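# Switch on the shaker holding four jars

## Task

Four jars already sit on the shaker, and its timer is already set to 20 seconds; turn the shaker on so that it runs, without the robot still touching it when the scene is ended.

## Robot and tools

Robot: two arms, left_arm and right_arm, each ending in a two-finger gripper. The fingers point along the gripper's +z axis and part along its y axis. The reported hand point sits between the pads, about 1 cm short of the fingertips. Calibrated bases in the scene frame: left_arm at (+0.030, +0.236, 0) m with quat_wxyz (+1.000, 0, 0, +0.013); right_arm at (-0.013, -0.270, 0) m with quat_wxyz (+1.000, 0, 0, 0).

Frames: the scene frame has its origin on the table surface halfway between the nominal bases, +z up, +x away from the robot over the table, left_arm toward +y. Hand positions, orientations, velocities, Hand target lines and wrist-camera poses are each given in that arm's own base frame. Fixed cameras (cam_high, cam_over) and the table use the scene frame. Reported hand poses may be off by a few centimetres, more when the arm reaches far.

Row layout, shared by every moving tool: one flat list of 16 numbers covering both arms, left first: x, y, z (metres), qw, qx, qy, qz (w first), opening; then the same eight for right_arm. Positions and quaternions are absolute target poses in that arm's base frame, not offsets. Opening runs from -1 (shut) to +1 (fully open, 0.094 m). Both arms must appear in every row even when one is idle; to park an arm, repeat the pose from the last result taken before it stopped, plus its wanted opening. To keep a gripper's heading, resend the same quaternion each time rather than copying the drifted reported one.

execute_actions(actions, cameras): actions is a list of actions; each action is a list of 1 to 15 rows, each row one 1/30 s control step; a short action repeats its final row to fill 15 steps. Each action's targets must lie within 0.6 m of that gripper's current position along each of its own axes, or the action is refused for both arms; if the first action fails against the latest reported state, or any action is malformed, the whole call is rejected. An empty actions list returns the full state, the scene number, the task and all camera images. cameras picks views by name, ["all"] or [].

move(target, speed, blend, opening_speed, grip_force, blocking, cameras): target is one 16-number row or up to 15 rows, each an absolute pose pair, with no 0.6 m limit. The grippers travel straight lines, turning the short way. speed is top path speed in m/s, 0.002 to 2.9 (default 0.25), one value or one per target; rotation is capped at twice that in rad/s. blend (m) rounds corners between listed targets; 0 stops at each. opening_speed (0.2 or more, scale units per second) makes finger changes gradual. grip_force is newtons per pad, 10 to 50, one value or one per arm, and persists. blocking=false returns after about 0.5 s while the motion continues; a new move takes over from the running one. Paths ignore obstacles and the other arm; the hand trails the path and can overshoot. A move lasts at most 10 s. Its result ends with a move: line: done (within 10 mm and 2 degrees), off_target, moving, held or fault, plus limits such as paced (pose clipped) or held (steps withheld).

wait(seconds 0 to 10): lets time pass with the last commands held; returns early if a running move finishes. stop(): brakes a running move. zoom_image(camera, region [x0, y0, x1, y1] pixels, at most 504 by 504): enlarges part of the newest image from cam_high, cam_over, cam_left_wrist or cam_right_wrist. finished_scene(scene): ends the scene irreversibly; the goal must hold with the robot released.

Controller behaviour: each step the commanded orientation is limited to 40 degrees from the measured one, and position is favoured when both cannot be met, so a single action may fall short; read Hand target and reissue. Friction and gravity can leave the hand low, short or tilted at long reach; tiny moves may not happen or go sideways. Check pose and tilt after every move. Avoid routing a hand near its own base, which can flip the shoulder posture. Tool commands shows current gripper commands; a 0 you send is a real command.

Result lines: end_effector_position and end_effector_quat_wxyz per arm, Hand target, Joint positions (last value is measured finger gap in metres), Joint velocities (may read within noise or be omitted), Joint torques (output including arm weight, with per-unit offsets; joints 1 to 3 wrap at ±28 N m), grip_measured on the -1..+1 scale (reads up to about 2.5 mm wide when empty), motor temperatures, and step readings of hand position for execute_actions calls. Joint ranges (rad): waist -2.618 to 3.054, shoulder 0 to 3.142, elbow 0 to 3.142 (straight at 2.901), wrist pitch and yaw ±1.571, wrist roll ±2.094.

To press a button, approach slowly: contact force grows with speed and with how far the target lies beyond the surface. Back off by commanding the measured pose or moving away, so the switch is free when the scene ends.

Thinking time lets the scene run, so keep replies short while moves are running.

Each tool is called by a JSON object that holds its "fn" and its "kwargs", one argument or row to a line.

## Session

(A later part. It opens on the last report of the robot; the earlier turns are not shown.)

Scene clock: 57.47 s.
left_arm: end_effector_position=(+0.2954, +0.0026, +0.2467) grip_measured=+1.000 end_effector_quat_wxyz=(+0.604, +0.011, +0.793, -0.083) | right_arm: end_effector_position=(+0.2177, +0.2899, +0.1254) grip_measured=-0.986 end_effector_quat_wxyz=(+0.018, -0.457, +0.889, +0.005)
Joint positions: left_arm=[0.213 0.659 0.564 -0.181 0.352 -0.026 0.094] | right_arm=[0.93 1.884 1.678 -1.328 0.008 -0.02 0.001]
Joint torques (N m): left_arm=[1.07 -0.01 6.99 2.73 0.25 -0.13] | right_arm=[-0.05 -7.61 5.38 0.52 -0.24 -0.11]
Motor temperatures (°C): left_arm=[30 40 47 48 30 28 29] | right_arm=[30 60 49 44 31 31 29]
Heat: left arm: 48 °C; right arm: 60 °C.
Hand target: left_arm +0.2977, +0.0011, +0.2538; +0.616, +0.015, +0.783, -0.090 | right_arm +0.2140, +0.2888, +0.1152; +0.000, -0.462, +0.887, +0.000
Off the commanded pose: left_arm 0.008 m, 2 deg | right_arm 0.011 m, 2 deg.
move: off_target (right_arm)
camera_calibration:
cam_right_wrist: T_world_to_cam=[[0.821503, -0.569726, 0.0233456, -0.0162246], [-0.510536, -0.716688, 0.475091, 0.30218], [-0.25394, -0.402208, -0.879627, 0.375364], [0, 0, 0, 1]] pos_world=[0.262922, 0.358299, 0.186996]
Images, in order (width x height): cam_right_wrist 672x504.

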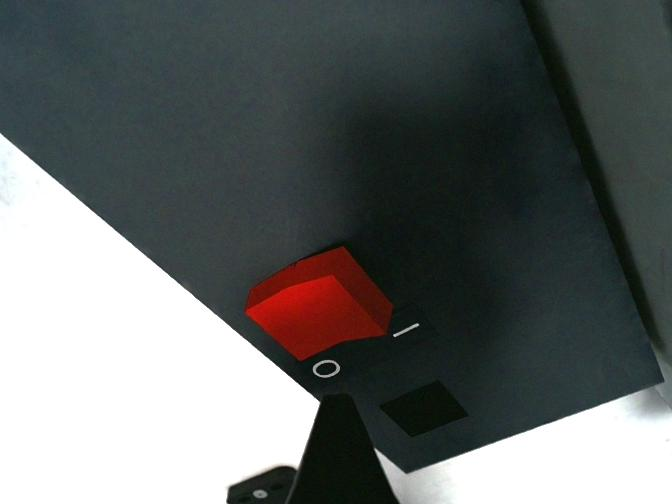

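{"fn": "move", "kwargs": {
  "target": [
    [0.2980,0.0012,0.2537,0.616,0.015,0.783,-0.090,1,0.2165,0.290,0.098,0,-0.462,0.887,0,-1],
    [0.2980,0.0012,0.2537,0.616,0.015,0.783,-0.090,1,0.216,0.290,0.082,0,-0.462,0.887,0,-1]
  ],
  "cameras": ["cam_right_wrist"],
  "speed": [0.06,0.04],
  "blend": [0.004,0]
}}

{"fn": "zoom_image", "kwargs": {
  "camera": "cam_right_wrist",
  "region": [210, 254, 460, 504]
}}

Scene clock: 59.90 s.
left_arm: end_effector_position=(+0.2954, +0.0026, +0.2467) grip_measured=+1.000 end_effector_quat_wxyz=(+0.604, +0.011, +0.793, -0.083) | right_arm: end_effector_position=(+0.2196, +0.2925, +0.0944) grip_measured=-0.986 end_effector_quat_wxyz=(+0.021, -0.458, +0.889, +0.006)
Joint positions: left_arm=[0.213 0.659 0.564 -0.181 0.352 -0.026 0.094] | right_arm=[0.93 1.894 1.569 -1.203 0.008 -0.022 0.001]
Joint torques (N m): left_arm=[1.03 -0.01 6.99 2.72 0.26 -0.13] | right_arm=[-0.25 -7.23 5.39 0.51 -0.19 -0.11]
Motor temperatures (°C): left_arm=[30 40 47 48 30 28 29] | right_arm=[30 59 49 43 31 31 30]
Heat: left arm: 48 °C; right arm: 59 °C.
Hand target: left_arm +0.2977, +0.0011, +0.2538; +0.616, +0.015, +0.783, -0.090 | right_arm +0.2159, +0.2898, +0.0824; +0.000, -0.462, +0.887, +0.000
Off the commanded pose: left_arm 0.008 m, 2 deg | right_arm 0.013 m, 3 deg.
move: off_target (right_arm)
camera_calibration:
cam_right_wrist: T_world_to_cam=[[0.822505, -0.568266, 0.0236293, -0.0162931], [-0.510703, -0.719627, 0.470446, 0.321083], [-0.250334, -0.399012, -0.882112, 0.3481], [0, 0, 0, 1]] pos_world=[0.264521, 0.360697, 0.156396]
Images, in order (width x height): cam_right_wrist 672x504.

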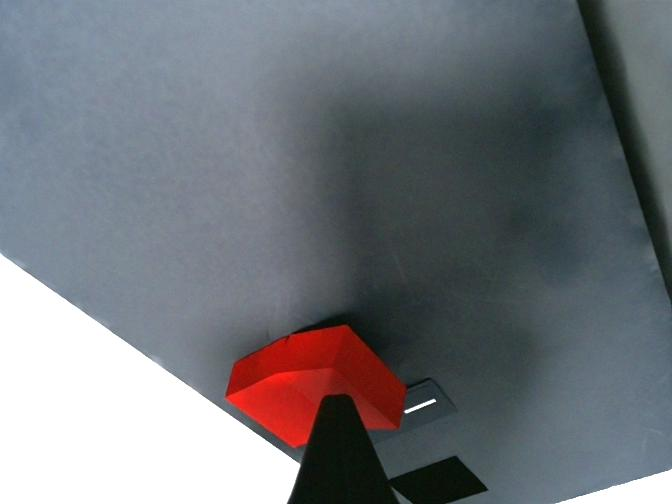

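Scaled by 2.016.

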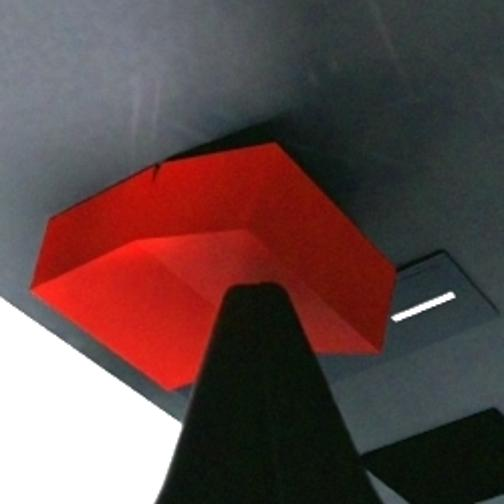

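{"fn": "move", "kwargs": {
  "target": [0.2980,0.0012,0.2537,0.616,0.015,0.783,-0.090,1,0.2145,0.289,0.073,0,-0.462,0.887,0,-1],
  "cameras": ["cam_right_wrist"],
  "speed": 0.04
}}

Scene clock: 61.10 s.
left_arm: end_effector_position=(+0.2954, +0.0026, +0.2467) grip_measured=+1.000 end_effector_quat_wxyz=(+0.604, +0.011, +0.793, -0.083) | right_arm: end_effector_position=(+0.2162, +0.2911, +0.0884) grip_measured=-0.986 end_effector_quat_wxyz=(+0.014, -0.459, +0.889, +0.008)
Joint positions: left_arm=[0.213 0.659 0.564 -0.181 0.352 -0.026 0.094] | right_arm=[0.931 1.894 1.545 -1.189 -0.002 -0.022 0.001]
Joint torques (N m): left_arm=[1.09 0.03 7.06 2.72 0.26 -0.12] | right_arm=[-0.16 -7.45 4.25 0.74 -0.11 -0.09]
Motor temperatures (°C): left_arm=[30 40 47 48 30 28 29] | right_arm=[30 59 49 43 31 31 30]
Heat: left arm: 48 °C; right arm: 59 °C.
Hand target: left_arm +0.2977, +0.0011, +0.2538; +0.616, +0.015, +0.783, -0.090 | right_arm +0.2143, +0.2887, +0.0735; +0.000, -0.462, +0.887, +0.000
Off the commanded pose: left_arm 0.008 m, 2 deg | right_arm 0.016 m, 2 deg.
move: off_target (right_arm)
camera_calibration:
cam_right_wrist: T_world_to_cam=[[0.823413, -0.567277, 0.0137173, -0.0137097], [-0.50333, -0.719003, 0.479263, 0.318573], [-0.262012, -0.401536, -0.877564, 0.344232], [0, 0, 0, 1]] pos_world=[0.261829, 0.359499, 0.149593]
Images, in order (width x height): cam_right_wrist 672x504.

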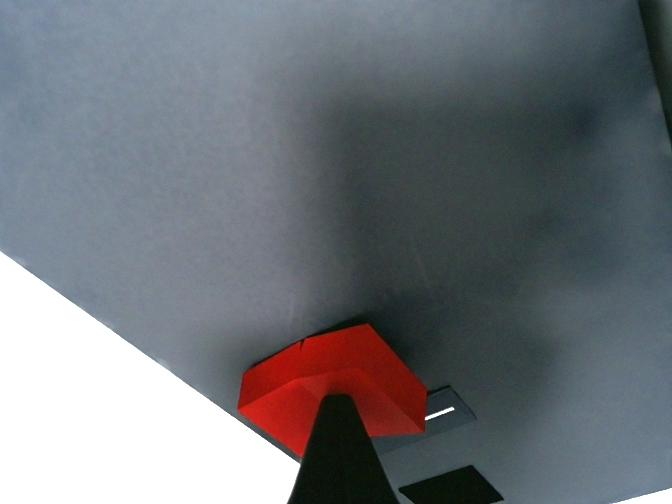

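{"fn": "move", "kwargs": {
  "target": [0.2980,0.0012,0.2537,0.616,0.015,0.783,-0.090,1,0.2185,0.290,0.066,0,-0.462,0.887,0,-1],
  "cameras": ["cam_right_wrist"],
  "speed": 0.04
}}

Scene clock: 62.23 s.
left_arm: end_effector_position=(+0.2954, +0.0026, +0.2467) grip_measured=+1.000 end_effector_quat_wxyz=(+0.604, +0.011, +0.793, -0.083) | right_arm: end_effector_position=(+0.2184, +0.2923, +0.0863) grip_measured=-0.986 end_effector_quat_wxyz=(+0.019, -0.459, +0.888, +0.010)
Joint positions: left_arm=[0.213 0.659 0.564 -0.181 0.352 -0.026 0.094] | right_arm=[0.929 1.894 1.536 -1.17 -0.001 -0.026 0.001]
Joint torques (N m): left_arm=[1.02 0.01 6.99 2.71 0.26 -0.14] | right_arm=[-0.7 -6.12 4.23 0.85 -0.14 -0.15]
Motor temperatures (°C): left_arm=[30 40 47 48 30 28 29] | right_arm=[30 59 49 43 31 31 30]
Heat: left arm: 48 °C; right arm: 59 °C.
Hand target: left_arm +0.2977, +0.0011, +0.2538; +0.616, +0.015, +0.783, -0.090 | right_arm +0.2180, +0.2893, +0.0667; +0.000, -0.462, +0.887, +0.000
Off the commanded pose: left_arm 0.008 m, 2 deg | right_arm 0.020 m, 2 deg.
move: off_target (right_arm)
camera_calibration:
cam_right_wrist: T_world_to_cam=[[0.824129, -0.566201, 0.0150945, -0.0154175], [-0.505589, -0.723369, 0.47023, 0.324129], [-0.255326, -0.395162, -0.882415, 0.340516], [0, 0, 0, 1]] pos_world=[0.263525, 0.360295, 0.148294]
Images, in order (width x height): cam_right_wrist 672x504.

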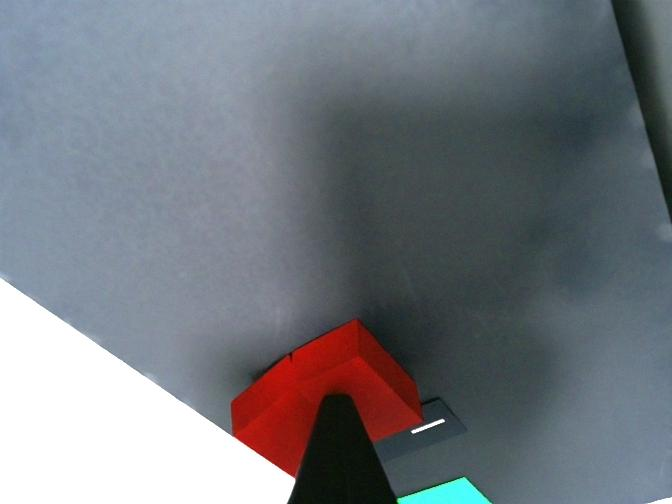

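On. Retract and watch.

{"fn": "move", "kwargs": {
  "target": [0.2980,0.0012,0.2537,0.616,0.015,0.783,-0.090,1,0.205,0.278,0.17,0,-0.462,0.887,0,-1],
  "cameras": ["cam_over"],
  "speed": 0.12
}}

{"fn": "wait", "kwargs": {
  "seconds": 9,
  "cameras": ["cam_over"]
}}

{"fn": "wait", "kwargs": {
  "seconds": 9.5,
  "cameras": ["cam_over","cam_high","cam_right_wrist"]
}}

{"fn": "wait", "kwargs": {
  "seconds": 1.3,
  "cameras": ["cam_over"]
}}

Scene clock: 65.70 s.
left_arm: end_effector_position=(+0.2954, +0.0026, +0.2467) grip_measured=+1.000 end_effector_quat_wxyz=(+0.604, +0.011, +0.793, -0.083) | right_arm: end_effector_position=(+0.2087, +0.2793, +0.1575) grip_measured=-0.986 end_effector_quat_wxyz=(-0.008, -0.460, +0.888, -0.003)
Joint positions: left_arm=[0.213 0.659 0.564 -0.181 0.352 -0.026 0.094] | right_arm=[0.929 1.894 1.82 -1.513 -0.001 -0.027 0.001]
Joint torques (N m): left_arm=[1.06 -0.05 7.02 2.72 0.26 -0.12] | right_arm=[0.35 -11.48 7.49 0.12 -0.16 -0.01]
Motor temperatures (°C): left_arm=[30 40 47 48 30 28 29] | right_arm=[30 58 49 42 31 31 30]
Heat: left arm: 48 °C; right arm: 58 °C.
Hand target: left_arm +0.2977, +0.0011, +0.2538; +0.616, +0.015, +0.783, -0.090 | right_arm +0.2050, +0.2779, +0.1697; +0.000, -0.462, +0.887, +0.000
Off the commanded pose: left_arm 0.008 m, 2 deg | right_arm 0.013 m, 1 deg.
move: off_target (right_arm)
Images, in order (width x height): cam_over 672x504.

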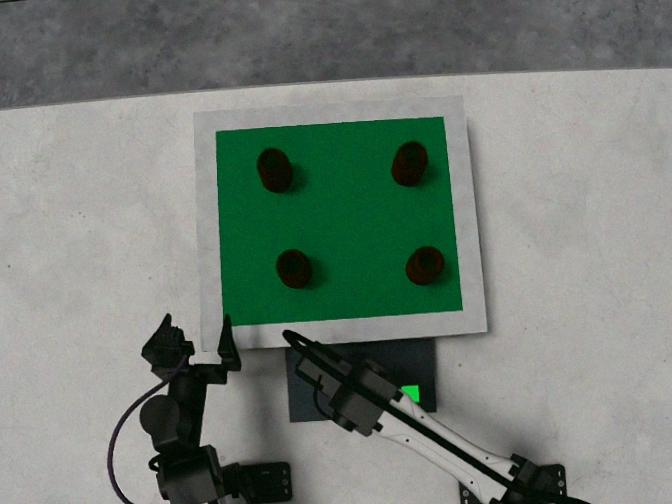

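Scene clock: 74.70 s.
left_arm: end_effector_position=(+0.2954, +0.0026, +0.2467) grip_measured=+1.000 end_effector_quat_wxyz=(+0.604, +0.011, +0.793, -0.083) | right_arm: end_effector_position=(+0.2086, +0.2792, +0.1575) grip_measured=-0.986 end_effector_quat_wxyz=(-0.008, -0.460, +0.888, -0.003)
Joint positions: left_arm=[0.213 0.659 0.564 -0.181 0.352 -0.026 0.094] | right_arm=[0.929 1.894 1.82 -1.514 -0.001 -0.027 0.001]
Joint torques (N m): left_arm=[1.06 -0.02 7.04 2.73 0.25 -0.14] | right_arm=[0.38 -11.41 7.53 0.07 -0.12 -0.01]
Motor temperatures (°C): left_arm=[30 40 47 48 30 28 29] | right_arm=[30 58 49 41 31 31 30]
Heat: left arm: 48 °C; right arm: 58 °C.
Hand target: left_arm +0.2977, +0.0011, +0.2538; +0.616, +0.015, +0.783, -0.090 | right_arm +0.2050, +0.2779, +0.1697; +0.000, -0.462, +0.887, +0.000
Tool commands: left_gripper/opening=+1.0 right_gripper/opening=-1.0
Off the commanded pose: left_arm 0.008 m, 2 deg | right_arm 0.013 m, 1 deg.
wait: 9.00 s; at rest by 0.17 s
Images, in order (width x height): cam_over 672x504.

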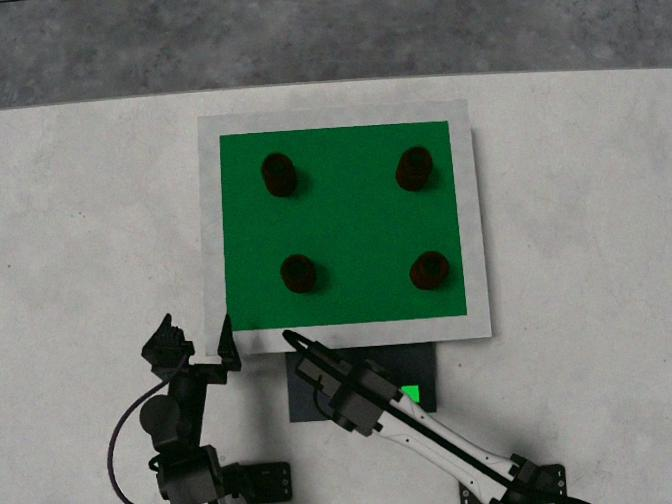

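Scene clock: 84.20 s.
left_arm: end_effector_position=(+0.2954, +0.0026, +0.2467) grip_measured=+1.000 end_effector_quat_wxyz=(+0.604, +0.011, +0.793, -0.083) | right_arm: end_effector_position=(+0.2086, +0.2792, +0.1575) grip_measured=-0.986 end_effector_quat_wxyz=(-0.008, -0.460, +0.888, -0.003)
Joint positions: left_arm=[0.213 0.659 0.564 -0.181 0.352 -0.026 0.094] | right_arm=[0.929 1.894 1.82 -1.514 -0.001 -0.027 0.001]
Joint torques (N m): left_arm=[1.1 -0.01 7.04 2.72 0.26 -0.14] | right_arm=[0.32 -11.38 7.42 0.12 -0.14 0.02]
Motor temperatures (°C): left_arm=[30 39 47 49 30 28 29] | right_arm=[30 58 49 40 31 31 30]
Heat: left arm: 49 °C; right arm: 58 °C.
Hand target: left_arm +0.2977, +0.0011, +0.2538; +0.616, +0.015, +0.783, -0.090 | right_arm +0.2050, +0.2779, +0.1697; +0.000, -0.462, +0.887, +0.000
Tool commands: left_gripper/opening=+1.0 right_gripper/opening=-1.0
Off the commanded pose: left_arm 0.008 m, 2 deg | right_arm 0.013 m, 1 deg.
wait: 9.50 s; at rest by 0.17 s
camera_calibration:
cam_right_wrist: T_world_to_cam=[[0.825485, -0.564283, 0.0126294, -0.0163122], [-0.486929, -0.700651, 0.521525, 0.25786], [-0.285439, -0.436661, -0.853142, 0.408917], [0, 0, 0, 1]] pos_world=[0.255746, 0.350023, 0.21459]
Images, in order (width x height): cam_high 672x504, cam_over 672x504, cam_right_wrist 672x504.

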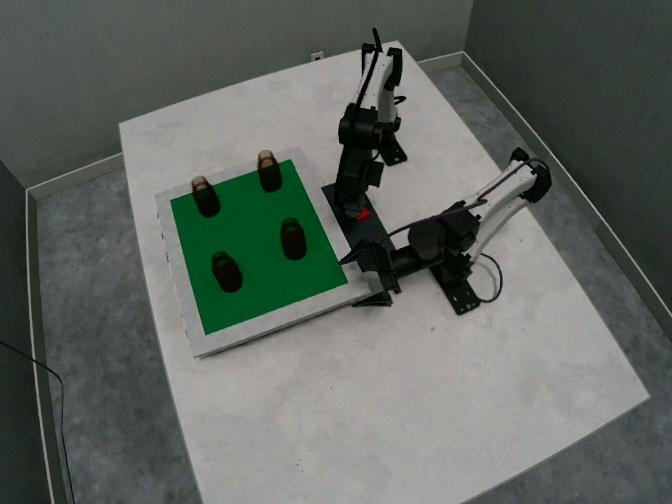

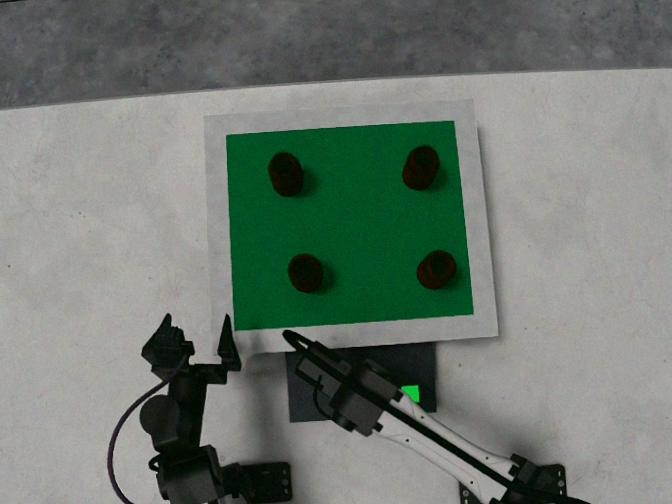

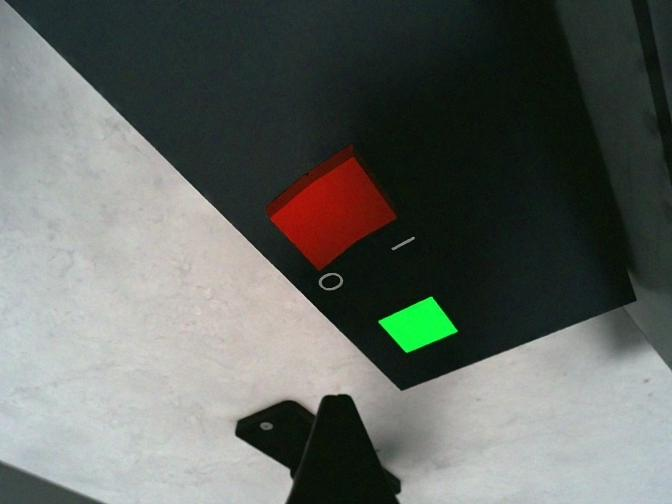

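Scene clock: 85.50 s.
left_arm: end_effector_position=(+0.2954, +0.0026, +0.2467) grip_measured=+1.000 end_effector_quat_wxyz=(+0.604, +0.011, +0.793, -0.083) | right_arm: end_effector_position=(+0.2086, +0.2792, +0.1575) grip_measured=-0.986 end_effector_quat_wxyz=(-0.008, -0.460, +0.888, -0.003)
Joint positions: left_arm=[0.213 0.659 0.564 -0.181 0.352 -0.026 0.094] | right_arm=[0.929 1.894 1.82 -1.514 -0.001 -0.027 0.001]
Joint torques (N m): left_arm=[1.05 -0.01 7.02 2.72 0.25 -0.13] | right_arm=[0.38 -11.34 7.6 0.11 -0.11 0]
Motor temperatures (°C): left_arm=[30 39 47 49 30 28 29] | right_arm=[30 58 50 40 31 31 30]
Heat: left arm: 49 °C; right arm: 58 °C.
Hand target: left_arm +0.2977, +0.0011, +0.2538; +0.616, +0.015, +0.783, -0.090 | right_arm +0.2050, +0.2779, +0.1697; +0.000, -0.462, +0.887, +0.000
Tool commands: left_gripper/opening=+1.0 right_gripper/opening=-1.0
Off the commanded pose: left_arm 0.008 m, 2 deg | right_arm 0.013 m, 1 deg.
wait: 1.30 s; at rest by 0.17 s
Images, in order (width x height): cam_over 672x504.

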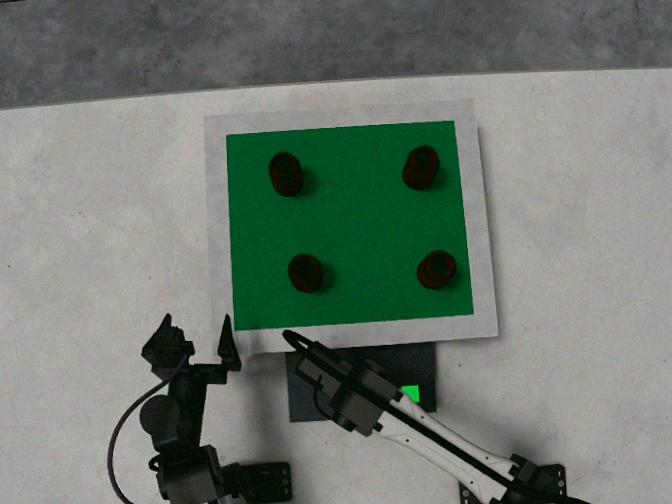

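Stopped, all jars upright.

{"fn": "finished_scene", "kwargs": {
  "scene": 2
}}

The scene is finished: the task was done.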